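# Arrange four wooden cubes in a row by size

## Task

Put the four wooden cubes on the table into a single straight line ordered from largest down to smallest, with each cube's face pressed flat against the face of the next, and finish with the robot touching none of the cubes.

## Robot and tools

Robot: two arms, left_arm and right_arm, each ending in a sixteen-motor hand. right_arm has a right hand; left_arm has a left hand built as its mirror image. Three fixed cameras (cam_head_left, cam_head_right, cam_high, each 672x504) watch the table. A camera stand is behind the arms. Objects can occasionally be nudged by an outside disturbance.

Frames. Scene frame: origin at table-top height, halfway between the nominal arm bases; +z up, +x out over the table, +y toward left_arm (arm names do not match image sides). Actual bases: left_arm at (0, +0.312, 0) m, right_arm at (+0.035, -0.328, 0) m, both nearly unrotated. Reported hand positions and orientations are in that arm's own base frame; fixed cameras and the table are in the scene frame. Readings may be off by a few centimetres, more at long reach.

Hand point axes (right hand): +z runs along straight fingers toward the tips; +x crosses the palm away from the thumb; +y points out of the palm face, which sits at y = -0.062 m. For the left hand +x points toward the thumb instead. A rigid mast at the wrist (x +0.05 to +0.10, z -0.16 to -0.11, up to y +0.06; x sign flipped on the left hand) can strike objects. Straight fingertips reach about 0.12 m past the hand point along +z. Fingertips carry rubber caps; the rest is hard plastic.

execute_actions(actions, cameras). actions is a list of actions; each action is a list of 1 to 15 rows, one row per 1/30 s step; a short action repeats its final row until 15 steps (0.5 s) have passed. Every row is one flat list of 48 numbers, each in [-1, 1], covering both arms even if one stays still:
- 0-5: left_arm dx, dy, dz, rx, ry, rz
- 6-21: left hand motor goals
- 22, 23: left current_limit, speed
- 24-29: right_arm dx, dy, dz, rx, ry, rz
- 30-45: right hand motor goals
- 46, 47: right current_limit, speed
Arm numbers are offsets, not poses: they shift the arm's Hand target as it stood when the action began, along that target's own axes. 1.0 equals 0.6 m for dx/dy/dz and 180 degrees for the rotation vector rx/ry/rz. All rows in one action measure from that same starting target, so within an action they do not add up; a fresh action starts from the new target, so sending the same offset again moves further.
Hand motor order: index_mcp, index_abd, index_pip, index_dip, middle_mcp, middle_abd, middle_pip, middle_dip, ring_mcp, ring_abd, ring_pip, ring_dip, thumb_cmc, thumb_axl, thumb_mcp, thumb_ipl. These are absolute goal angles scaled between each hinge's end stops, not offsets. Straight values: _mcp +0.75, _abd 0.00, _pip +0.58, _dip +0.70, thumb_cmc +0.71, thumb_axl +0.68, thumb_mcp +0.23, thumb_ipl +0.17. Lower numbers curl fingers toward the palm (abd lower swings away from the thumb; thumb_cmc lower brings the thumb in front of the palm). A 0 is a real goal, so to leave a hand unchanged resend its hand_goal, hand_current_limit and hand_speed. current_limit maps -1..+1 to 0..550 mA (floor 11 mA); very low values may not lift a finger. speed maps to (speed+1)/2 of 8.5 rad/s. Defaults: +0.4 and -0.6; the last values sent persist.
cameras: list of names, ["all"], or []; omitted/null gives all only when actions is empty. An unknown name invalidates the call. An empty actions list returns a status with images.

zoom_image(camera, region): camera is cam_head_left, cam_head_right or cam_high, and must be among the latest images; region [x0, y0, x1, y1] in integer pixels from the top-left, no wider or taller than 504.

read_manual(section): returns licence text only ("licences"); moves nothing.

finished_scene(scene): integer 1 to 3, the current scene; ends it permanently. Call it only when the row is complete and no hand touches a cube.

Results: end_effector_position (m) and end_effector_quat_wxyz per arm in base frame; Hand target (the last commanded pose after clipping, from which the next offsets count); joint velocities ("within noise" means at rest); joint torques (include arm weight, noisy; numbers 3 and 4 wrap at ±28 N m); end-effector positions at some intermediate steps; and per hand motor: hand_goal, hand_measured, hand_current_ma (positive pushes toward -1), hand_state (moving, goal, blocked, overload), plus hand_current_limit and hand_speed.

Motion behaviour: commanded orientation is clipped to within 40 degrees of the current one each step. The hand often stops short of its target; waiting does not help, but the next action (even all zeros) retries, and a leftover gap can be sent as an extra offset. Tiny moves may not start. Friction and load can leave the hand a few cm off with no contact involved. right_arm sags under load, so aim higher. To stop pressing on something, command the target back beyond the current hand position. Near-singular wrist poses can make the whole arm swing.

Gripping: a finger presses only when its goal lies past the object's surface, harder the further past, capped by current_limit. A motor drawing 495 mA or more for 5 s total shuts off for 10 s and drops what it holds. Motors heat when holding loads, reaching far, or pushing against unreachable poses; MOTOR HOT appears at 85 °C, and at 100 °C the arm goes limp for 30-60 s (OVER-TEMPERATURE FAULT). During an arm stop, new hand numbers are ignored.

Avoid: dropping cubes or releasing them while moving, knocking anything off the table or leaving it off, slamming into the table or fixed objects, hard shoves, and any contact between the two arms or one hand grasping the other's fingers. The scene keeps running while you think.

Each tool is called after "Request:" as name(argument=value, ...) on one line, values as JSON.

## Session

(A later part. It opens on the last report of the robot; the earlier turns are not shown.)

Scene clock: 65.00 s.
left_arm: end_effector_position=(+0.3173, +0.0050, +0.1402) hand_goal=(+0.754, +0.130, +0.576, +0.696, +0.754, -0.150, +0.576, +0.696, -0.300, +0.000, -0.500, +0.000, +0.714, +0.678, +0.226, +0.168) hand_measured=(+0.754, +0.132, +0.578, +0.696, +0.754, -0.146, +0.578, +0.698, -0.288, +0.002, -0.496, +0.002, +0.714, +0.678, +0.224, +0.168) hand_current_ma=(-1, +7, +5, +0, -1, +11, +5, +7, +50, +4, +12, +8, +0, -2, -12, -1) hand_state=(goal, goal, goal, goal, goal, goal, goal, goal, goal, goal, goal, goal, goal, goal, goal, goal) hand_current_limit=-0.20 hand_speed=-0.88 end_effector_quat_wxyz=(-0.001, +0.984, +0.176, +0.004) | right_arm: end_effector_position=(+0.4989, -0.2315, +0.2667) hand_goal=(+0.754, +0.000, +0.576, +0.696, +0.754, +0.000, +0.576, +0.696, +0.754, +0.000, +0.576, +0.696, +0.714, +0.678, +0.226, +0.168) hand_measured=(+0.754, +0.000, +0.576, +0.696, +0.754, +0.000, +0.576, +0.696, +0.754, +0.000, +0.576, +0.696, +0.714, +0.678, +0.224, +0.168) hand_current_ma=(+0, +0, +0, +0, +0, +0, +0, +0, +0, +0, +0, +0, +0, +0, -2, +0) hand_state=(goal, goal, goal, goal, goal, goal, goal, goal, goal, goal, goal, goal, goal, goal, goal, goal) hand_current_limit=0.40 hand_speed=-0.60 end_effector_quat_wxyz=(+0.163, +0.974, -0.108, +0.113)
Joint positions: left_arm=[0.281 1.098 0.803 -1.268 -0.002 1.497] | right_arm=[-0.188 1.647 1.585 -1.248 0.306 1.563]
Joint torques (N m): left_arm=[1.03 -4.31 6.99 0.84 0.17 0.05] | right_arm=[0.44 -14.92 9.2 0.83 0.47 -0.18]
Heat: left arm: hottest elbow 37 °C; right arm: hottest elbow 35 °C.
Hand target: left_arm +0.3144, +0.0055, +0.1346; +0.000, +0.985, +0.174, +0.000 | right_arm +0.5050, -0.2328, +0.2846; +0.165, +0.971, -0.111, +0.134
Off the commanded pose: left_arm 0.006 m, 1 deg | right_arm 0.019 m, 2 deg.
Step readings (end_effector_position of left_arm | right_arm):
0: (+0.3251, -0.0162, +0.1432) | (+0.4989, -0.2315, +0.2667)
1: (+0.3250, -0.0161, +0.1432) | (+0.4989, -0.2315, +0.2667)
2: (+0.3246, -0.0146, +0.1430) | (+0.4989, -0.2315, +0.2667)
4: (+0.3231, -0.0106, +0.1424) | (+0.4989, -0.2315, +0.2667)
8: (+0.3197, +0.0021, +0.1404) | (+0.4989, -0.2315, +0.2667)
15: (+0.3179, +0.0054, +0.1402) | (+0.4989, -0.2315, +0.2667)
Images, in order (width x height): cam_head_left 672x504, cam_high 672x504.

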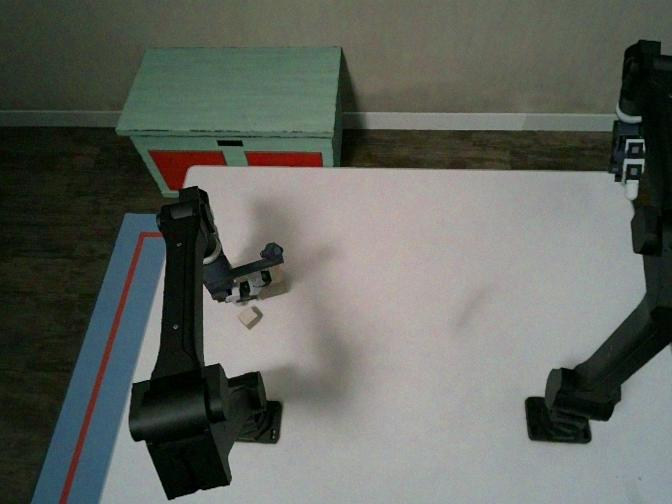

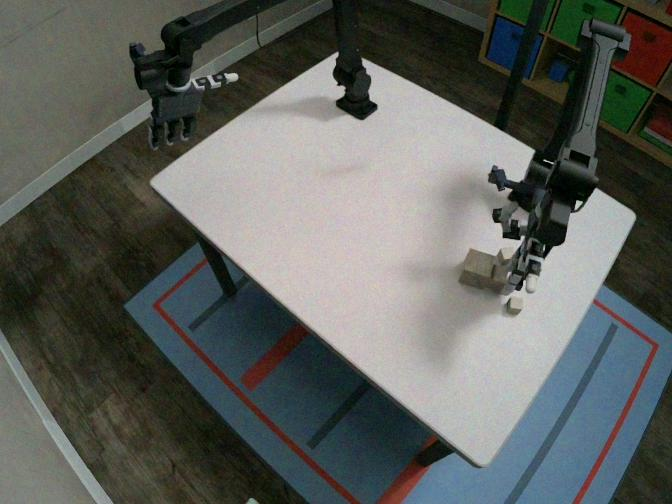

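Request:
execute_actions(actions=[[[0,-0.003,-0.12,0,0,0,0.754,0.08,0.576,0.696,0.754,-0.08,0.576,0.696,-0.3,0,-0.5,0,0.714,0.678,0.226,0.168,-0.2,-0.88,0,0,0,0,0,0,0.754,0,0.576,0.696,0.754,0,0.576,0.696,0.754,0,0.576,0.696,0.714,0.678,0.226,0.168,0.4,-0.6]]], cameras=["cam_high","cam_head_left"])

Request:
zoom_image(camera="cam_high", region=[455, 235, 525, 305])

Request:
zoom_image(camera="cam_head_left", region=[220, 250, 300, 330])

Scene clock: 66.00 s.
left_arm: end_effector_position=(+0.3042, +0.0018, +0.1884) hand_goal=(+0.754, +0.080, +0.576, +0.696, +0.754, -0.080, +0.576, +0.696, -0.300, +0.000, -0.500, +0.000, +0.714, +0.678, +0.226, +0.168) hand_measured=(+0.756, +0.082, +0.578, +0.696, +0.754, -0.082, +0.578, +0.698, -0.288, +0.002, -0.496, +0.002, +0.714, +0.678, +0.222, +0.168) hand_current_ma=(+4, +8, +7, +1, -1, -7, +5, +7, +50, +4, +12, +8, +0, -2, -13, -1) hand_state=(goal, goal, goal, goal, goal, goal, goal, goal, goal, goal, goal, goal, goal, goal, goal, goal) hand_current_limit=-0.20 hand_speed=-0.88 end_effector_quat_wxyz=(+0.001, +0.984, +0.175, -0.016) | right_arm: end_effector_position=(+0.4989, -0.2315, +0.2667) hand_goal=(+0.754, +0.000, +0.576, +0.696, +0.754, +0.000, +0.576, +0.696, +0.754, +0.000, +0.576, +0.696, +0.714, +0.678, +0.226, +0.168) hand_measured=(+0.754, +0.000, +0.576, +0.696, +0.754, +0.000, +0.576, +0.696, +0.754, +0.000, +0.576, +0.696, +0.714, +0.678, +0.224, +0.168) hand_current_ma=(+0, +0, +0, +0, +0, +0, +0, +0, +0, +0, +0, +0, +0, +0, -2, +0) hand_state=(goal, goal, goal, goal, goal, goal, goal, goal, goal, goal, goal, goal, goal, goal, goal, goal) hand_current_limit=0.40 hand_speed=-0.60 end_effector_quat_wxyz=(+0.163, +0.974, -0.108, +0.113)
Joint positions: left_arm=[0.284 1.056 0.906 -1.453 -0.002 1.503] | right_arm=[-0.188 1.647 1.585 -1.248 0.306 1.563]
Joint torques (N m): left_arm=[1.44 -4.25 11.55 -0.2 0.16 0.05] | right_arm=[-0.03 -14.39 9.2 0.84 0.52 -0.24]
Heat: left arm: hottest elbow 37 °C; right arm: hottest elbow 35 °C.
Hand target: left_arm +0.3136, +0.0071, +0.2065; +0.000, +0.985, +0.174, +0.000 | right_arm +0.5050, -0.2328, +0.2846; +0.165, +0.971, -0.111, +0.134
Off the commanded pose: left_arm 0.021 m, 2 deg | right_arm 0.019 m, 2 deg.
Step readings (end_effector_position of left_arm | right_arm):
0: (+0.3173, +0.0050, +0.1402) | (+0.4989, -0.2315, +0.2667)
1: (+0.3171, +0.0049, +0.1402) | (+0.4989, -0.2315, +0.2667)
2: (+0.3146, +0.0042, +0.1401) | (+0.4989, -0.2315, +0.2667)
4: (+0.3074, +0.0022, +0.1444) | (+0.4989, -0.2315, +0.2667)
8: (+0.3017, +0.0006, +0.1650) | (+0.4989, -0.2315, +0.2667)
15: (+0.3062, +0.0021, +0.1885) | (+0.4989, -0.2315, +0.2667)
Images, in order (width x height): cam_head_left 672x504, cam_high 672x504.

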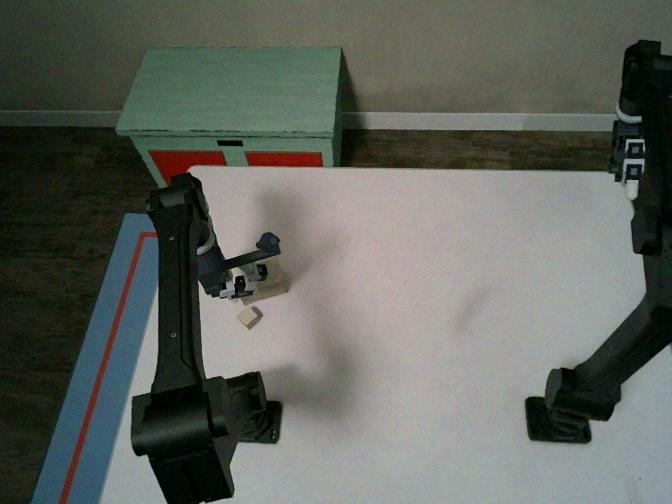

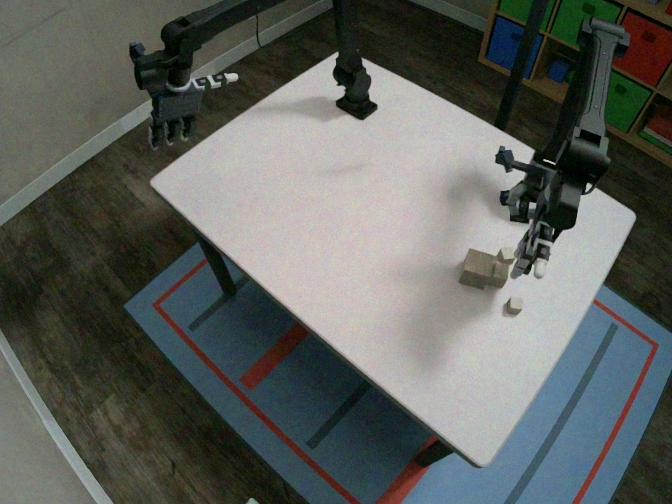

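Scaled by 7.200 from the camera's 672x504 image, which has a finer 960x720 frame.

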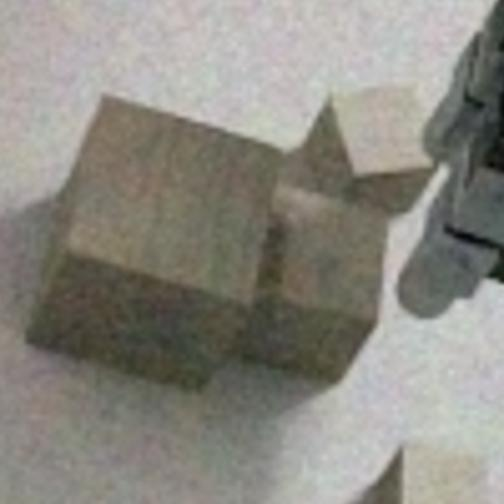

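Scaled by 6.300 from the camera's 672x504 image, which has a finer 960x720 frame.

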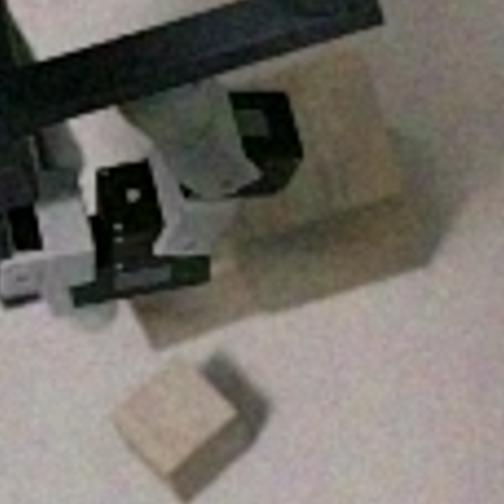

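Request:
execute_actions(actions=[[[-0.0038,0.0733,0,0,0,0,0.754,0.13,0.576,0.696,0.754,-0.233,0.576,0.696,-0.3,0,-0.5,0,0.714,0.678,0.226,0.168,-0.2,-0.8,0,0,0,0,0,0,0.754,0,0.576,0.696,0.754,0,0.576,0.696,0.754,0,0.576,0.696,0.714,0.678,0.226,0.168,0.4,-0.6]],[[0,0,0.06,0,0,0,0.754,0.13,0.576,0.696,0.754,-0.233,0.576,0.696,-0.3,0,-0.5,0,0.714,0.678,0.226,0.168,-0.2,-0.8,0,0,0,0,0,0,0.754,0,0.576,0.696,0.754,0,0.576,0.696,0.754,0,0.576,0.696,0.714,0.678,0.226,0.168,0.4,-0.6]]], cameras=["cam_high","cam_head_left"])

Request:
zoom_image(camera="cam_high", region=[455, 235, 525, 305])

Request:
zoom_image(camera="cam_head_left", region=[220, 250, 300, 330])

Scene clock: 68.17 s.
left_arm: end_effector_position=(+0.3254, -0.0342, +0.1806) hand_goal=(+0.754, +0.130, +0.576, +0.696, +0.754, -0.232, +0.576, +0.696, -0.300, +0.000, -0.500, +0.000, +0.714, +0.678, +0.226, +0.168) hand_measured=(+0.754, +0.126, +0.578, +0.696, +0.754, -0.228, +0.578, +0.698, -0.288, +0.002, -0.496, +0.002, +0.714, +0.678, +0.222, +0.168) hand_current_ma=(+0, -11, +6, +1, -2, +12, +5, +7, +50, +4, +11, +8, +0, -2, -13, -1) hand_state=(goal, goal, goal, goal, goal, goal, goal, goal, goal, goal, goal, goal, goal, goal, goal, goal) hand_current_limit=-0.20 hand_speed=-0.80 end_effector_quat_wxyz=(+0.001, +0.985, +0.172, +0.008) | right_arm: end_effector_position=(+0.4989, -0.2315, +0.2667) hand_goal=(+0.754, +0.000, +0.576, +0.696, +0.754, +0.000, +0.576, +0.696, +0.754, +0.000, +0.576, +0.696, +0.714, +0.678, +0.226, +0.168) hand_measured=(+0.754, +0.000, +0.576, +0.696, +0.754, +0.000, +0.576, +0.696, +0.754, +0.000, +0.576, +0.696, +0.714, +0.678, +0.224, +0.168) hand_current_ma=(+0, +0, +0, +0, +0, +0, +0, +0, +0, +0, +0, +0, +0, +0, -2, +0) hand_state=(goal, goal, goal, goal, goal, goal, goal, goal, goal, goal, goal, goal, goal, goal, goal, goal) hand_current_limit=0.40 hand_speed=-0.60 end_effector_quat_wxyz=(+0.163, +0.974, -0.108, +0.113)
Joint positions: left_arm=[0.14 1.065 0.888 -1.377 0.002 1.366] | right_arm=[-0.188 1.647 1.585 -1.248 0.306 1.563]
Joint torques (N m): left_arm=[-0.03 -3.25 7.32 1.1 -0.01 -0.18] | right_arm=[0.38 -15.33 9.11 0.92 0.49 -0.19]
Heat: left arm: hottest elbow 37 °C; right arm: hottest elbow 35 °C.
Hand target: left_arm +0.3266, -0.0349, +0.1704; +0.000, +0.985, +0.174, +0.000 | right_arm +0.5050, -0.2328, +0.2846; +0.165, +0.971, -0.111, +0.134
Off the commanded pose: left_arm 0.010 m, 1 deg | right_arm 0.019 m, 2 deg.
Step readings (end_effector_position of left_arm | right_arm):
0: (+0.3042, +0.0018, +0.1884) | (+0.4989, -0.2315, +0.2667)
1: (+0.3042, +0.0018, +0.1884) | (+0.4989, -0.2315, +0.2667)
2: (+0.3047, +0.0001, +0.1884) | (+0.4989, -0.2315, +0.2667)
4: (+0.3063, -0.0073, +0.1884) | (+0.4989, -0.2315, +0.2667)
8: (+0.3084, -0.0323, +0.1889) | (+0.4989, -0.2315, +0.2667)
15: (+0.3107, -0.0374, +0.1886) | (+0.4989, -0.2315, +0.2667)
16: (+0.3109, -0.0372, +0.1885) | (+0.4989, -0.2315, +0.2667)
17: (+0.3117, -0.0369, +0.1886) | (+0.4989, -0.2315, +0.2667)
19: (+0.3166, -0.0360, +0.1890) | (+0.4989, -0.2315, +0.2667)
23: (+0.3253, -0.0344, +0.1880) | (+0.4989, -0.2315, +0.2667)
30: (+0.3247, -0.0343, +0.1808) | (+0.4989, -0.2315, +0.2667)
Images, in order (width x height): cam_head_left 672x504, cam_high 672x504.

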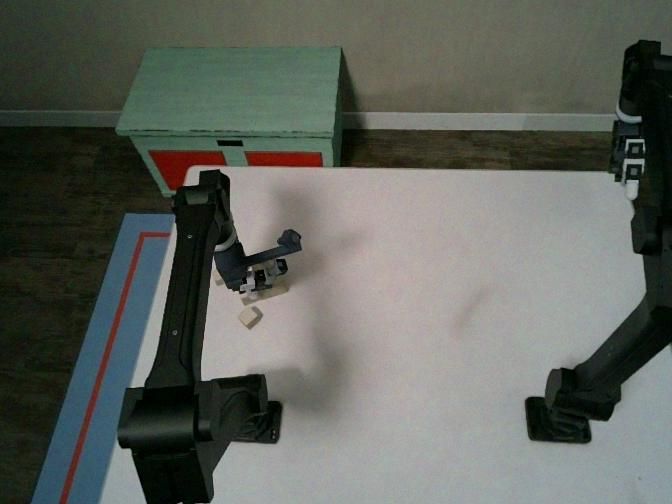

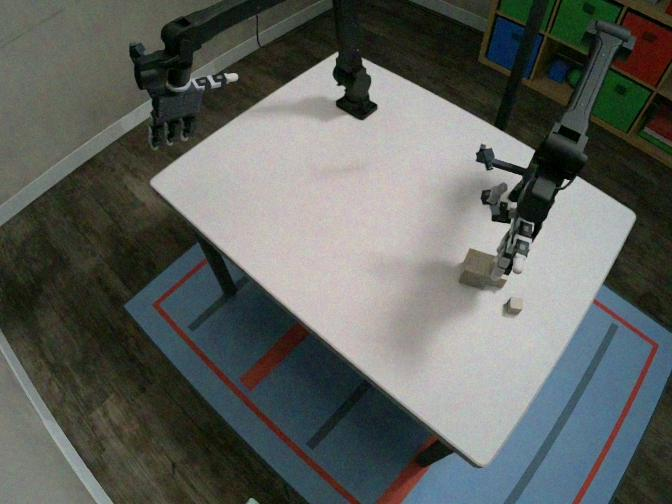

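Scaled by 7.200 from the camera's 672x504 image, which has a finer 960x720 frame.

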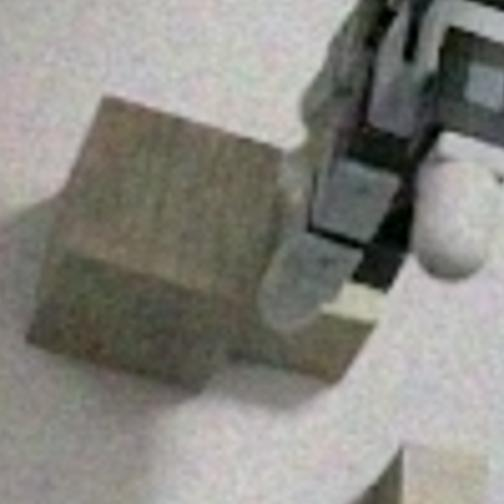

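Scaled by 6.300 from the camera's 672x504 image, which has a finer 960x720 frame.

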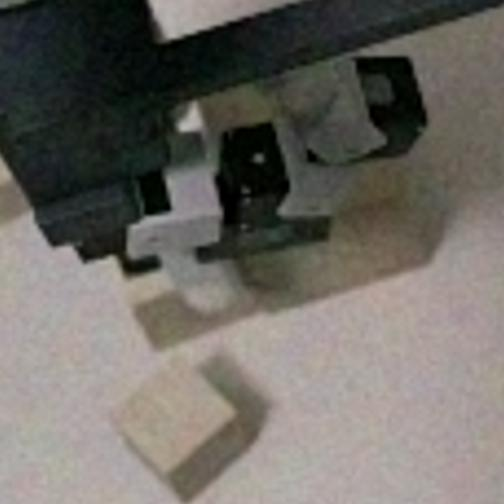

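Request:
execute_actions(actions=[[[0,-0.002,0.03,0,0,0,0.754,0.13,0.576,0.696,0.754,-0.233,0.576,0.696,-0.3,0,-0.5,0,0.714,0.678,0.226,0.168,-0.2,-0.8,0,0,0,0,0,0,0.754,0,0.576,0.696,0.754,0,0.576,0.696,0.754,0,0.576,0.696,0.714,0.678,0.226,0.168,0.4,-0.6]],[[0,0,0.03,0,0,0,0.754,0.13,0.576,0.696,0.754,-0.233,0.576,0.696,-0.3,0,-0.5,0,0.714,0.678,0.226,0.168,-0.2,-0.8,0,0,0,0,0,0,0.754,0,0.576,0.696,0.754,0,0.576,0.696,0.754,0,0.576,0.696,0.714,0.678,0.226,0.168,0.4,-0.6]]], cameras=["cam_high","cam_head_left"])

Request:
zoom_image(camera="cam_high", region=[455, 235, 525, 305])

Request:
zoom_image(camera="cam_head_left", region=[220, 250, 300, 330])

Scene clock: 69.70 s.
left_arm: end_effector_position=(+0.3260, -0.0339, +0.1439) hand_goal=(+0.754, +0.130, +0.576, +0.696, +0.754, -0.232, +0.576, +0.696, -0.300, +0.000, -0.500, +0.000, +0.714, +0.678, +0.226, +0.168) hand_measured=(+0.754, +0.128, +0.578, +0.696, +0.754, -0.228, +0.578, +0.698, -0.288, +0.002, -0.496, +0.002, +0.714, +0.678, +0.222, +0.168) hand_current_ma=(+1, -6, +6, +1, -2, +12, +5, +7, +50, +4, +11, +8, +0, -2, -13, -1) hand_state=(goal, goal, goal, goal, goal, goal, goal, goal, goal, goal, goal, goal, goal, goal, goal, goal) hand_current_limit=-0.20 hand_speed=-0.80 end_effector_quat_wxyz=(+0.001, +0.985, +0.172, +0.007) | right_arm: end_effector_position=(+0.4989, -0.2315, +0.2667) hand_goal=(+0.754, +0.000, +0.576, +0.696, +0.754, +0.000, +0.576, +0.696, +0.754, +0.000, +0.576, +0.696, +0.714, +0.678, +0.226, +0.168) hand_measured=(+0.754, +0.000, +0.576, +0.696, +0.754, +0.000, +0.576, +0.696, +0.754, +0.000, +0.576, +0.696, +0.714, +0.678, +0.224, +0.168) hand_current_ma=(+0, +0, +0, +0, +0, +0, +0, +0, +0, +0, +0, +0, +0, +0, -2, +0) hand_state=(goal, goal, goal, goal, goal, goal, goal, goal, goal, goal, goal, goal, goal, goal, goal, goal) hand_current_limit=0.40 hand_speed=-0.60 end_effector_quat_wxyz=(+0.163, +0.974, -0.108, +0.113)
Joint positions: left_arm=[0.14 1.094 0.809 -1.271 0.001 1.366] | right_arm=[-0.188 1.647 1.585 -1.248 0.306 1.563]
Joint torques (N m): left_arm=[0.5 -3.19 7.19 1.09 0.04 -0.12] | right_arm=[0.91 -14.74 9.22 0.73 0.47 -0.25]
Heat: left arm: hottest elbow 37 °C; right arm: hottest elbow 35 °C.
Hand target: left_arm +0.3263, -0.0338, +0.1345; +0.000, +0.985, +0.174, +0.000 | right_arm +0.5050, -0.2328, +0.2846; +0.165, +0.971, -0.111, +0.134
Off the commanded pose: left_arm 0.009 m, 1 deg | right_arm 0.019 m, 2 deg.
Step readings (end_effector_position of left_arm | right_arm):
0: (+0.3254, -0.0342, +0.1806) | (+0.4989, -0.2315, +0.2667)
1: (+0.3254, -0.0342, +0.1804) | (+0.4989, -0.2315, +0.2667)
2: (+0.3260, -0.0341, +0.1796) | (+0.4989, -0.2315, +0.2667)
4: (+0.3267, -0.0340, +0.1758) | (+0.4989, -0.2315, +0.2667)
8: (+0.3242, -0.0342, +0.1657) | (+0.4989, -0.2315, +0.2667)
15: (+0.3252, -0.0340, +0.1620) | (+0.4989, -0.2315, +0.2667)
16: (+0.3254, -0.0340, +0.1621) | (+0.4989, -0.2315, +0.2667)
17: (+0.3260, -0.0339, +0.1612) | (+0.4989, -0.2315, +0.2667)
19: (+0.3270, -0.0338, +0.1578) | (+0.4989, -0.2315, +0.2667)
23: (+0.3246, -0.0341, +0.1477) | (+0.4989, -0.2315, +0.2667)
30: (+0.3256, -0.0340, +0.1439) | (+0.4989, -0.2315, +0.2667)
Images, in order (width x height): cam_head_left 672x504, cam_high 672x504.

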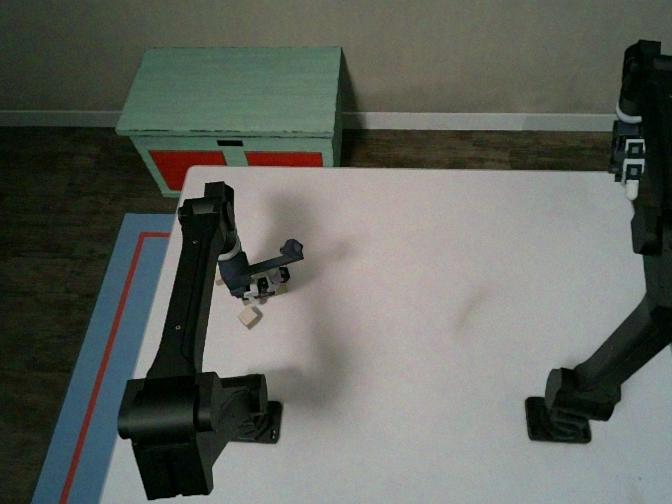

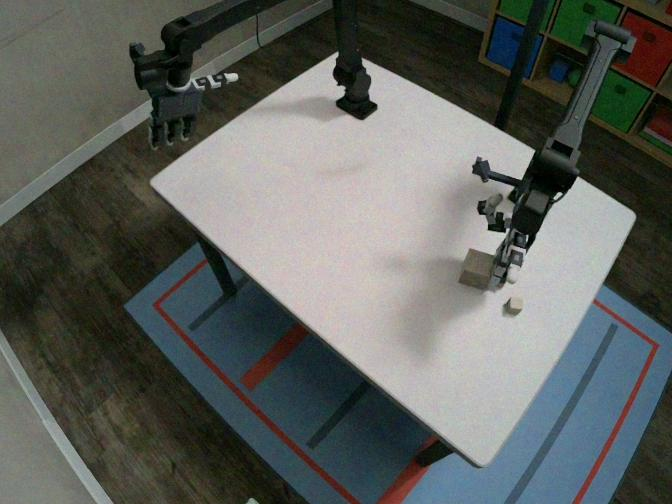

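Scaled by 7.200 from the camera's 672x504 image, which has a finer 960x720 frame.

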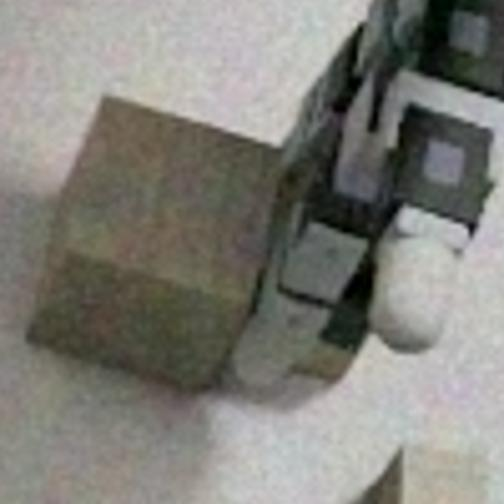

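Scaled by 6.300 from the camera's 672x504 image, which has a finer 960x720 frame.

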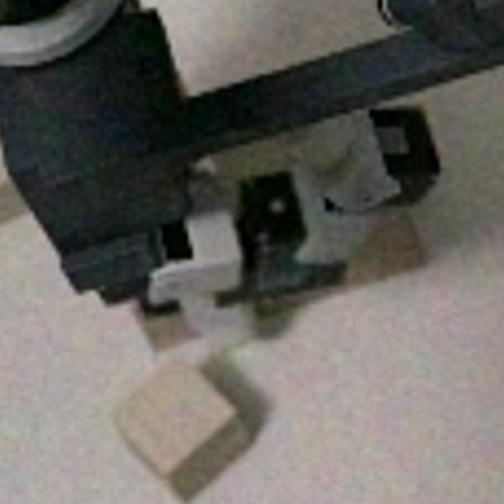

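Request:
execute_actions(actions=[[[0,0,0,0,0,0,0.754,0.15,0.576,0.696,0.754,-0.14,0.576,0.696,-0.3,0,-0.5,0,0.714,0.678,0.226,0.168,-0.2,-0.88,0,0,0,0,0,0,0.754,0,0.576,0.696,0.754,0,0.576,0.696,0.754,0,0.576,0.696,0.714,0.678,0.226,0.168,0.4,-0.6]],[[0,0,0,0,0,0,0.754,0.15,0.576,0.696,0.754,-0.075,0.576,0.696,-0.3,0,-0.5,0,0.714,0.678,0.226,0.168,-0.2,-0.9,0,0,0,0,0,0,0.754,0,0.576,0.696,0.754,0,0.576,0.696,0.754,0,0.576,0.696,0.714,0.678,0.226,0.168,0.4,-0.6]]], cameras=["cam_high","cam_head_left"])

Request:
zoom_image(camera="cam_high", region=[455, 235, 525, 305])

Request:
zoom_image(camera="cam_head_left", region=[220, 250, 300, 330])

Scene clock: 71.03 s.
left_arm: end_effector_position=(+0.3260, -0.0339, +0.1439) hand_goal=(+0.754, +0.150, +0.576, +0.696, +0.754, -0.074, +0.576, +0.696, -0.300, +0.000, -0.500, +0.000, +0.714, +0.678, +0.226, +0.168) hand_measured=(+0.754, +0.150, +0.578, +0.696, +0.754, -0.092, +0.578, +0.698, -0.288, +0.002, -0.496, +0.002, +0.714, +0.678, +0.222, +0.168) hand_current_ma=(+1, -1, +6, +1, -2, -57, +4, +7, +50, +4, +11, +8, +0, -2, -13, -1) hand_state=(goal, goal, goal, goal, goal, goal, goal, goal, goal, goal, goal, goal, goal, goal, goal, goal) hand_current_limit=-0.20 hand_speed=-0.90 end_effector_quat_wxyz=(+0.001, +0.985, +0.172, +0.007) | right_arm: end_effector_position=(+0.4989, -0.2315, +0.2667) hand_goal=(+0.754, +0.000, +0.576, +0.696, +0.754, +0.000, +0.576, +0.696, +0.754, +0.000, +0.576, +0.696, +0.714, +0.678, +0.226, +0.168) hand_measured=(+0.754, +0.000, +0.576, +0.696, +0.754, +0.000, +0.576, +0.696, +0.754, +0.000, +0.576, +0.696, +0.714, +0.678, +0.224, +0.168) hand_current_ma=(+0, +0, +0, +0, +0, +0, +0, +0, +0, +0, +0, +0, +0, +0, -2, +0) hand_state=(goal, goal, goal, goal, goal, goal, goal, goal, goal, goal, goal, goal, goal, goal, goal, goal) hand_current_limit=0.40 hand_speed=-0.60 end_effector_quat_wxyz=(+0.163, +0.974, -0.108, +0.113)
Joint positions: left_arm=[0.14 1.094 0.809 -1.271 0.001 1.366] | right_arm=[-0.188 1.647 1.585 -1.248 0.306 1.563]
Joint torques (N m): left_arm=[0.44 -3.31 7.2 1.13 0.04 -0.12] | right_arm=[-0.03 -14.74 9.24 0.69 0.45 -0.2]
Heat: left arm: hottest elbow 37 °C; right arm: hottest elbow 35 °C.
Hand target: left_arm +0.3263, -0.0338, +0.1345; +0.000, +0.985, +0.174, +0.000 | right_arm +0.5050, -0.2328, +0.2846; +0.165, +0.971, -0.111, +0.134
Off the commanded pose: left_arm 0.009 m, 1 deg | right_arm 0.019 m, 2 deg.
Step readings (end_effector_position of left_arm | right_arm):
0: (+0.3260, -0.0339, +0.1439) | (+0.4989, -0.2315, +0.2667)
1: (+0.3260, -0.0339, +0.1439) | (+0.4989, -0.2315, +0.2667)
2: (+0.3260, -0.0339, +0.1439) | (+0.4989, -0.2315, +0.2667)
4: (+0.3260, -0.0339, +0.1439) | (+0.4989, -0.2315, +0.2667)
8: (+0.3260, -0.0339, +0.1439) | (+0.4989, -0.2315, +0.2667)
15: (+0.3260, -0.0339, +0.1439) | (+0.4989, -0.2315, +0.2667)
16: (+0.3260, -0.0339, +0.1439) | (+0.4989, -0.2315, +0.2667)
17: (+0.3260, -0.0339, +0.1439) | (+0.4989, -0.2315, +0.2667)
19: (+0.3260, -0.0339, +0.1439) | (+0.4989, -0.2315, +0.2667)
23: (+0.3260, -0.0339, +0.1439) | (+0.4989, -0.2315, +0.2667)
30: (+0.3260, -0.0339, +0.1439) | (+0.4989, -0.2315, +0.2667)
Images, in order (width x height): cam_head_left 672x504, cam_high 672x504.

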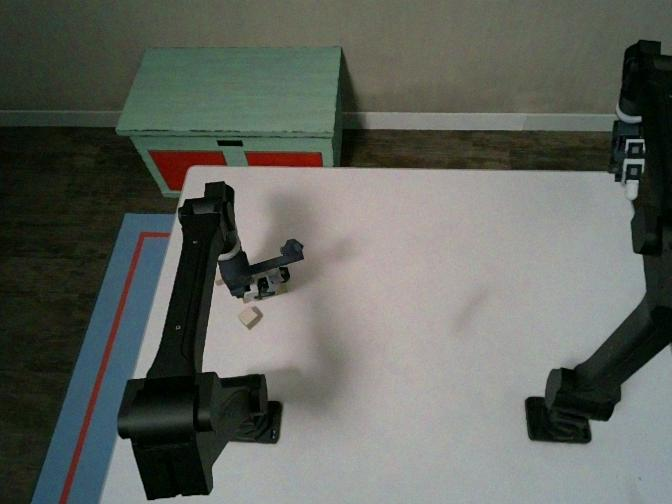

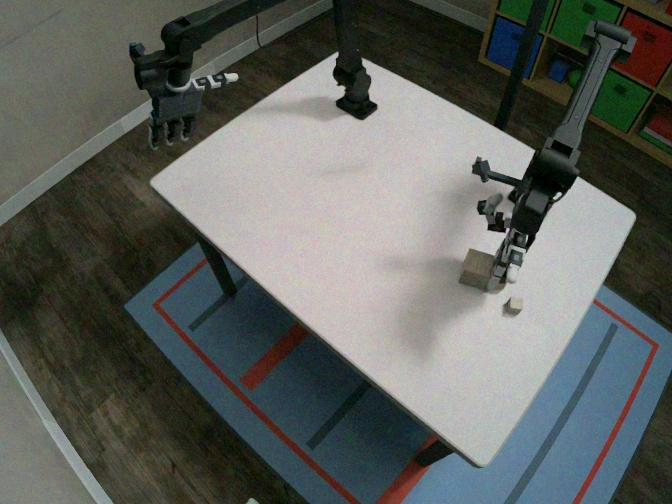

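Scaled by 7.200 from the camera's 672x504 image, which has a finer 960x720 frame.

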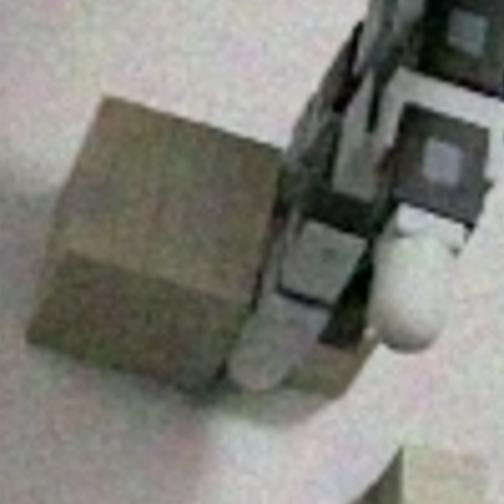

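Scaled by 6.300 from the camera's 672x504 image, which has a finer 960x720 frame.

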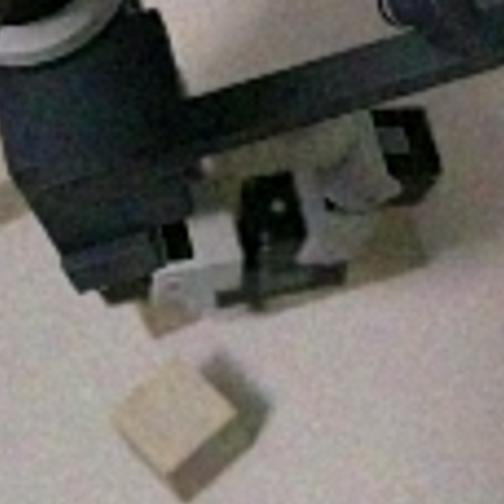

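Request:
execute_actions(actions=[[[0,0,0,0,0,0,0.754,0.1,0.576,0.696,0.754,-0.04,0.576,0.696,-0.3,0,-0.5,0,0.714,0.678,0.226,0.168,-0.2,-0.9,0,0,0,0,0,0,0.754,0,0.576,0.696,0.754,0,0.576,0.696,0.754,0,0.576,0.696,0.714,0.678,0.226,0.168,0.4,-0.6]],[[0.002,0.010,0,0,0,0,0.754,0.1,0.576,0.696,0.754,-0.04,0.576,0.696,-0.3,0,-0.5,0,0.714,0.678,0.226,0.168,-0.2,-0.9,0,0,0,0,0,0,0.754,0,0.576,0.696,0.754,0,0.576,0.696,0.754,0,0.576,0.696,0.714,0.678,0.226,0.168,0.4,-0.6]]], cameras=["cam_high","cam_head_left"])

Request:
zoom_image(camera="cam_high", region=[455, 235, 525, 305])

Request:
zoom_image(camera="cam_head_left", region=[220, 250, 300, 330])

Scene clock: 72.67 s.
left_arm: end_effector_position=(+0.3269, -0.0356, +0.1434) hand_goal=(+0.754, +0.100, +0.576, +0.696, +0.754, -0.040, +0.576, +0.696, -0.300, +0.000, -0.500, +0.000, +0.714, +0.678, +0.226, +0.168) hand_measured=(+0.756, +0.148, +0.578, +0.696, +0.758, -0.084, +0.578, +0.698, -0.288, +0.002, -0.496, +0.002, +0.714, +0.678, +0.222, +0.168) hand_current_ma=(+7, +172, +4, +1, +16, -157, +5, +7, +50, +4, +11, +8, +0, -2, -13, -1) hand_state=(goal, blocked, goal, goal, goal, blocked, goal, goal, goal, goal, goal, goal, goal, goal, goal, goal) hand_current_limit=-0.20 hand_speed=-0.90 end_effector_quat_wxyz=(-0.001, +0.984, +0.175, +0.007) | right_arm: end_effector_position=(+0.4989, -0.2315, +0.2667) hand_goal=(+0.754, +0.000, +0.576, +0.696, +0.754, +0.000, +0.576, +0.696, +0.754, +0.000, +0.576, +0.696, +0.714, +0.678, +0.226, +0.168) hand_measured=(+0.754, +0.000, +0.576, +0.696, +0.754, +0.000, +0.576, +0.696, +0.754, +0.000, +0.576, +0.696, +0.714, +0.678, +0.224, +0.168) hand_current_ma=(+0, +0, +0, +0, +0, +0, +0, +0, +0, +0, +0, +0, +0, +0, -2, +0) hand_state=(goal, goal, goal, goal, goal, goal, goal, goal, goal, goal, goal, goal, goal, goal, goal, goal) hand_current_limit=0.40 hand_speed=-0.60 end_effector_quat_wxyz=(+0.163, +0.974, -0.108, +0.113)
Joint positions: left_arm=[0.131 1.095 0.809 -1.271 -0.002 1.349] | right_arm=[-0.188 1.647 1.585 -1.248 0.306 1.563]
Joint torques (N m): left_arm=[-0.44 -3.02 7.56 1.21 0.18 -0.14] | right_arm=[0.5 -14.68 9.25 0.8 0.49 -0.23]
Heat: left arm: hottest elbow 37 °C; right arm: hottest elbow 35 °C.
Hand target: left_arm +0.3295, -0.0390, +0.1346; +0.000, +0.985, +0.174, +0.000 | right_arm +0.5050, -0.2328, +0.2846; +0.165, +0.971, -0.111, +0.134
Off the commanded pose: left_arm 0.010 m, 1 deg | right_arm 0.019 m, 2 deg.
Step readings (end_effector_position of left_arm | right_arm):
0: (+0.3260, -0.0339, +0.1439) | (+0.4989, -0.2315, +0.2667)
1: (+0.3260, -0.0339, +0.1439) | (+0.4989, -0.2315, +0.2667)
2: (+0.3260, -0.0339, +0.1439) | (+0.4989, -0.2315, +0.2667)
4: (+0.3260, -0.0339, +0.1439) | (+0.4989, -0.2315, +0.2667)
8: (+0.3260, -0.0339, +0.1439) | (+0.4989, -0.2315, +0.2667)
15: (+0.3260, -0.0339, +0.1439) | (+0.4989, -0.2315, +0.2667)
16: (+0.3260, -0.0339, +0.1439) | (+0.4989, -0.2315, +0.2667)
17: (+0.3261, -0.0339, +0.1439) | (+0.4989, -0.2315, +0.2667)
19: (+0.3262, -0.0346, +0.1437) | (+0.4989, -0.2315, +0.2667)
23: (+0.3264, -0.0355, +0.1434) | (+0.4989, -0.2315, +0.2667)
30: (+0.3268, -0.0356, +0.1434) | (+0.4989, -0.2315, +0.2667)
Images, in order (width x height): cam_head_left 672x504, cam_high 672x504.

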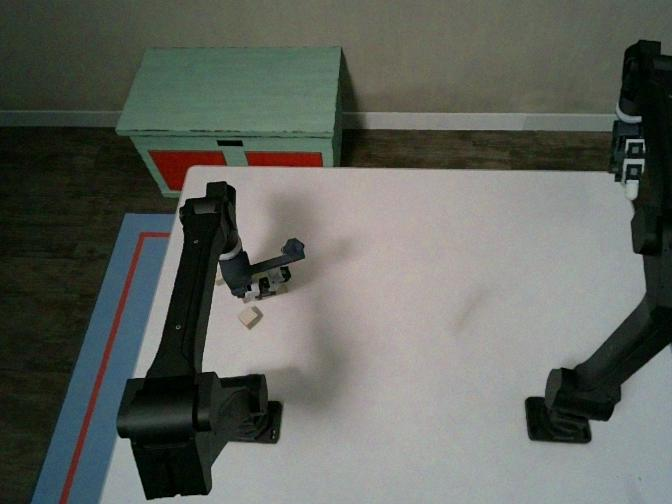

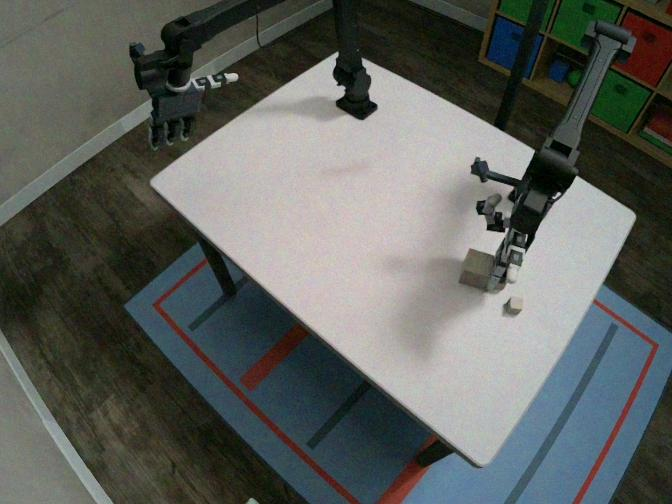

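Scaled by 7.200 from the camera's 672x504 image, which has a finer 960x720 frame.

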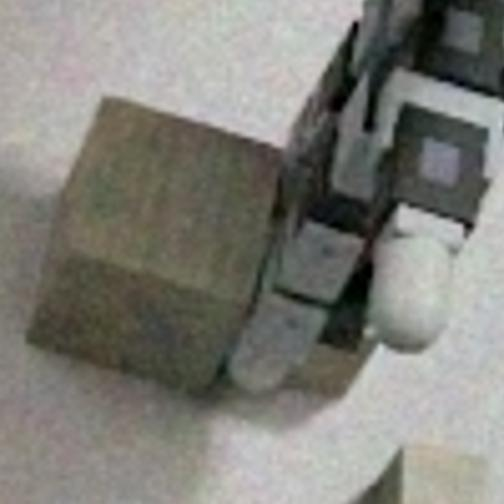

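Scaled by 6.300 from the camera's 672x504 image, which has a finer 960x720 frame.

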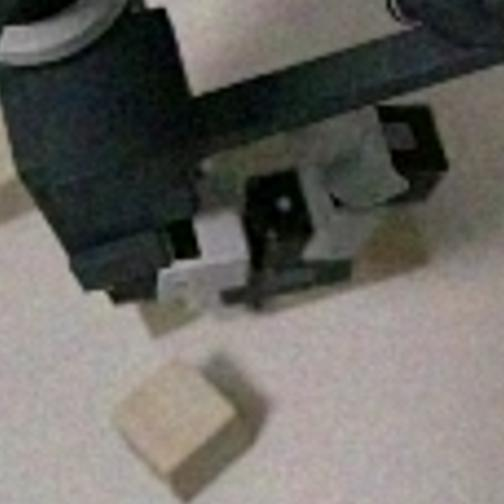

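Request:
execute_actions(actions=[[[0.002,0.010,0,0,0,0,0.754,0.115,0.576,0.696,0.754,-0.055,0.576,0.696,-0.3,0,-0.5,0,0.714,0.678,0.226,0.168,-0.2,-0.9,0,0,0,0,0,0,0.754,0,0.576,0.696,0.754,0,0.576,0.696,0.754,0,0.576,0.696,0.714,0.678,0.226,0.168,0.4,-0.6]]], cameras=["cam_high","cam_head_left"])

Request:
zoom_image(camera="cam_high", region=[455, 235, 525, 305])

Request:
zoom_image(camera="cam_head_left", region=[220, 250, 300, 330])

Scene clock: 73.57 s.
left_arm: end_effector_position=(+0.3280, -0.0381, +0.1424) hand_goal=(+0.754, +0.116, +0.576, +0.696, +0.754, -0.054, +0.576, +0.696, -0.300, +0.000, -0.500, +0.000, +0.714, +0.678, +0.226, +0.168) hand_measured=(+0.766, +0.148, +0.580, +0.696, +0.768, -0.084, +0.584, +0.698, -0.288, +0.002, -0.496, +0.002, +0.714, +0.678, +0.222, +0.168) hand_current_ma=(+45, +110, +16, +1, +57, -103, +25, +7, +50, +4, +11, +8, +0, -2, -13, -1) hand_state=(goal, blocked, goal, goal, goal, blocked, goal, goal, goal, goal, goal, goal, goal, goal, goal, goal) hand_current_limit=-0.20 hand_speed=-0.90 end_effector_quat_wxyz=(-0.004, +0.984, +0.179, +0.007) | right_arm: end_effector_position=(+0.4989, -0.2315, +0.2667) hand_goal=(+0.754, +0.000, +0.576, +0.696, +0.754, +0.000, +0.576, +0.696, +0.754, +0.000, +0.576, +0.696, +0.714, +0.678, +0.226, +0.168) hand_measured=(+0.754, +0.000, +0.576, +0.696, +0.754, +0.000, +0.576, +0.696, +0.754, +0.000, +0.576, +0.696, +0.714, +0.678, +0.224, +0.168) hand_current_ma=(+0, +0, +0, +0, +0, +0, +0, +0, +0, +0, +0, +0, +0, +0, -2, +0) hand_state=(goal, goal, goal, goal, goal, goal, goal, goal, goal, goal, goal, goal, goal, goal, goal, goal) hand_current_limit=0.40 hand_speed=-0.60 end_effector_quat_wxyz=(+0.163, +0.974, -0.108, +0.113)
Joint positions: left_arm=[0.116 1.096 0.809 -1.27 -0.01 1.326] | right_arm=[-0.188 1.647 1.585 -1.248 0.306 1.563]
Joint torques (N m): left_arm=[-0.91 -2.55 7.99 1.25 0.48 -0.08] | right_arm=[0.73 -15.5 8.96 0.7 0.5 -0.26]
Heat: left arm: hottest elbow 37 °C; right arm: hottest elbow 35 °C.
Hand target: left_arm +0.3326, -0.0443, +0.1346; +0.000, +0.985, +0.174, +0.000 | right_arm +0.5050, -0.2328, +0.2846; +0.165, +0.971, -0.111, +0.134
Off the commanded pose: left_arm 0.011 m, 1 deg | right_arm 0.019 m, 2 deg.
Step readings (end_effector_position of left_arm | right_arm):
0: (+0.3269, -0.0356, +0.1434) | (+0.4989, -0.2315, +0.2667)
1: (+0.3270, -0.0357, +0.1434) | (+0.4989, -0.2315, +0.2667)
2: (+0.3270, -0.0358, +0.1432) | (+0.4989, -0.2315, +0.2667)
4: (+0.3271, -0.0367, +0.1428) | (+0.4989, -0.2315, +0.2667)
8: (+0.3276, -0.0382, +0.1424) | (+0.4989, -0.2315, +0.2667)
15: (+0.3279, -0.0382, +0.1424) | (+0.4989, -0.2315, +0.2667)
Images, in order (width x height): cam_head_left 672x504, cam_high 672x504.

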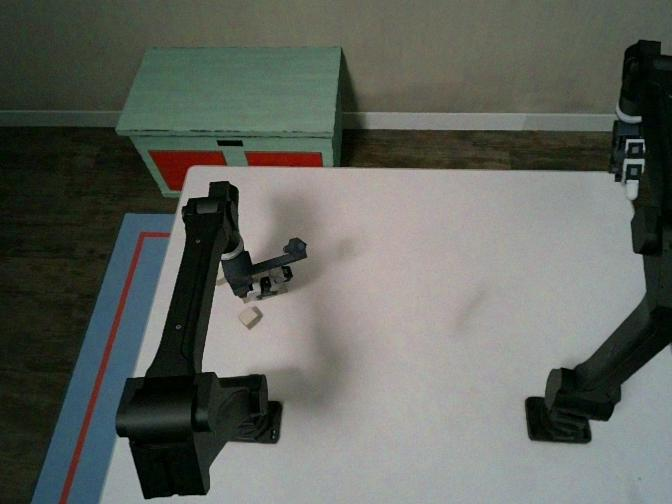

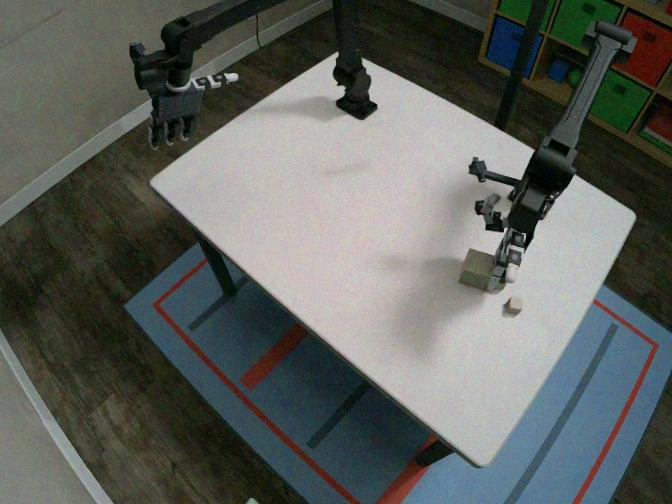

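Scaled by 7.200 from the camera's 672x504 image, which has a finer 960x720 frame.

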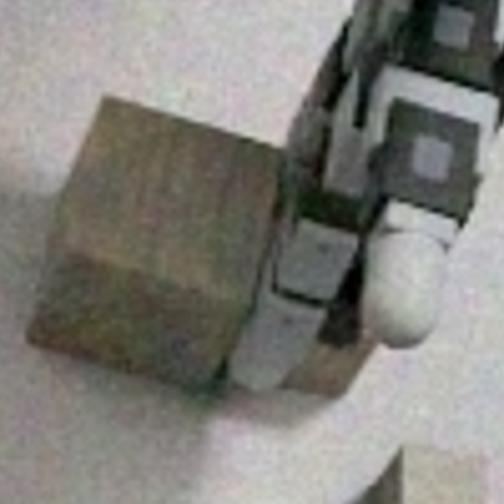

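Scaled by 6.300 from the camera's 672x504 image, which has a finer 960x720 frame.

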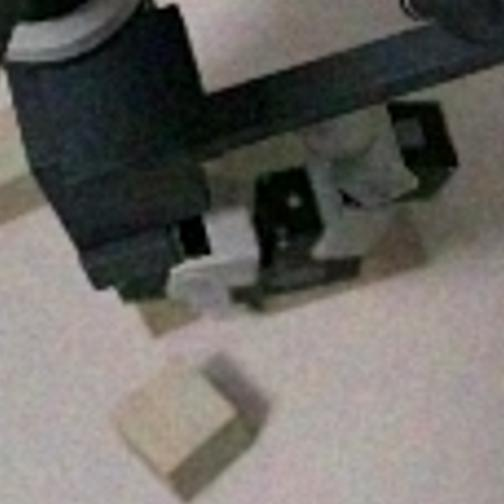

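Request:
execute_actions(actions=[[[0,-0.008,0,0,0,0,0.754,0.165,0.576,0.696,0.754,-0.1,0.576,0.696,-0.3,0,-0.5,0,0.714,0.678,0.226,0.168,-0.2,-0.92,0,0,0,0,0,0,0.754,0,0.576,0.696,0.754,0,0.576,0.696,0.754,0,0.576,0.696,0.714,0.678,0.226,0.168,0.4,-0.6]],[[0.012,-0.002,-0.02,0,0,0,0.754,0.3,0.576,0.696,0.754,-0.115,0.576,0.696,-0.3,0,-0.5,0,0.714,0.678,0.226,0.168,-0.2,-0.8,0,0,0,0,0,0,0.754,0,0.576,0.696,0.754,0,0.576,0.696,0.754,0,0.576,0.696,0.714,0.678,0.226,0.168,0.4,-0.6]]], cameras=["cam_high","cam_head_left"])

Request:
zoom_image(camera="cam_high", region=[455, 235, 525, 305])

Request:
zoom_image(camera="cam_head_left", region=[220, 250, 300, 330])

Scene clock: 75.17 s.
left_arm: end_effector_position=(+0.3277, -0.0384, +0.1377) hand_goal=(+0.754, +0.300, +0.576, +0.696, +0.754, -0.114, +0.576, +0.696, -0.300, +0.000, -0.500, +0.000, +0.714, +0.678, +0.226, +0.168) hand_measured=(+0.758, +0.296, +0.580, +0.696, +0.760, -0.108, +0.580, +0.698, -0.288, +0.002, -0.496, +0.002, +0.714, +0.678, +0.222, +0.168) hand_current_ma=(+14, -14, +12, +1, +21, +15, +14, +7, +50, +4, +11, +8, +0, -2, -13, -1) hand_state=(goal, goal, goal, goal, goal, goal, goal, goal, goal, goal, goal, goal, goal, goal, goal, goal) hand_current_limit=-0.20 hand_speed=-0.80 end_effector_quat_wxyz=(-0.003, +0.984, +0.176, -0.001) | right_arm: end_effector_position=(+0.4989, -0.2315, +0.2667) hand_goal=(+0.754, +0.000, +0.576, +0.696, +0.754, +0.000, +0.576, +0.696, +0.754, +0.000, +0.576, +0.696, +0.714, +0.678, +0.226, +0.168) hand_measured=(+0.754, +0.000, +0.576, +0.696, +0.754, +0.000, +0.576, +0.696, +0.754, +0.000, +0.576, +0.696, +0.714, +0.678, +0.224, +0.168) hand_current_ma=(+0, +0, +0, +0, +0, +0, +0, +0, +0, +0, +0, +0, +0, +0, -2, +0) hand_state=(goal, goal, goal, goal, goal, goal, goal, goal, goal, goal, goal, goal, goal, goal, goal, goal) hand_current_limit=0.40 hand_speed=-0.60 end_effector_quat_wxyz=(+0.163, +0.974, -0.108, +0.113)
Joint positions: left_arm=[0.118 1.113 0.809 -1.27 -0.006 1.336] | right_arm=[-0.188 1.647 1.585 -1.248 0.306 1.563]
Joint torques (N m): left_arm=[1.26 -3.66 10.66 -0.13 0.34 0.05] | right_arm=[0.73 -14.74 9.17 0.9 0.47 -0.24]
Heat: left arm: hottest elbow 37 °C; right arm: hottest elbow 35 °C.
Hand target: left_arm +0.3373, -0.0362, +0.1465; +0.000, +0.985, +0.174, +0.000 | right_arm +0.5050, -0.2328, +0.2846; +0.165, +0.971, -0.111, +0.134
Off the commanded pose: left_arm 0.013 m, 0 deg | right_arm 0.019 m, 2 deg.
Step readings (end_effector_position of left_arm | right_arm):
0: (+0.3280, -0.0381, +0.1424) | (+0.4989, -0.2315, +0.2667)
1: (+0.3280, -0.0381, +0.1424) | (+0.4989, -0.2315, +0.2667)
2: (+0.3280, -0.0381, +0.1424) | (+0.4989, -0.2315, +0.2667)
4: (+0.3282, -0.0381, +0.1423) | (+0.4989, -0.2315, +0.2667)
8: (+0.3284, -0.0381, +0.1417) | (+0.4989, -0.2315, +0.2667)
15: (+0.3284, -0.0381, +0.1413) | (+0.4989, -0.2315, +0.2667)
16: (+0.3284, -0.0381, +0.1413) | (+0.4989, -0.2315, +0.2667)
17: (+0.3284, -0.0382, +0.1412) | (+0.4989, -0.2315, +0.2667)
19: (+0.3283, -0.0386, +0.1405) | (+0.4989, -0.2315, +0.2667)
23: (+0.3282, -0.0385, +0.1383) | (+0.4989, -0.2315, +0.2667)
30: (+0.3279, -0.0383, +0.1377) | (+0.4989, -0.2315, +0.2667)
Images, in order (width x height): cam_head_left 672x504, cam_high 672x504.

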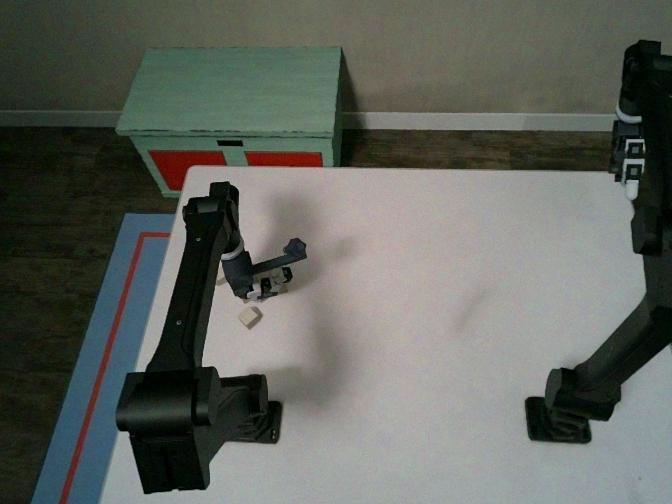

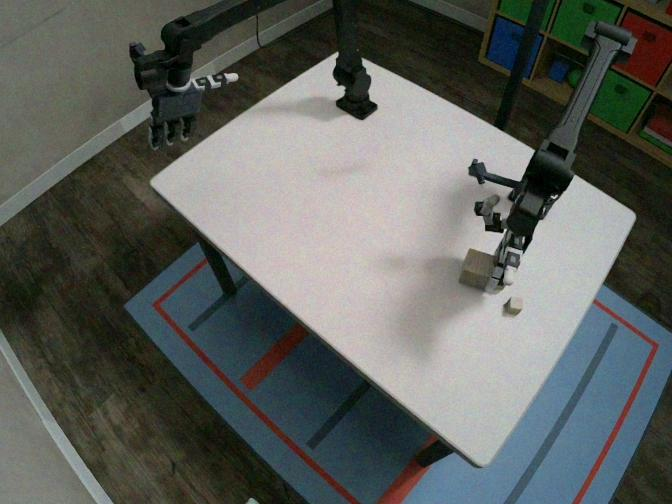

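Scaled by 7.200 from the camera's 672x504 image, which has a finer 960x720 frame.

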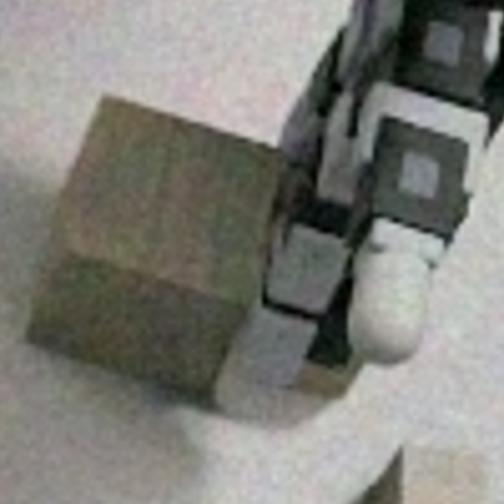

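Scaled by 6.300 from the camera's 672x504 image, which has a finer 960x720 frame.

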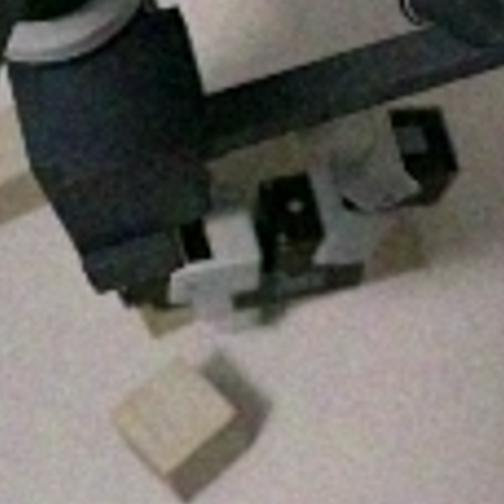

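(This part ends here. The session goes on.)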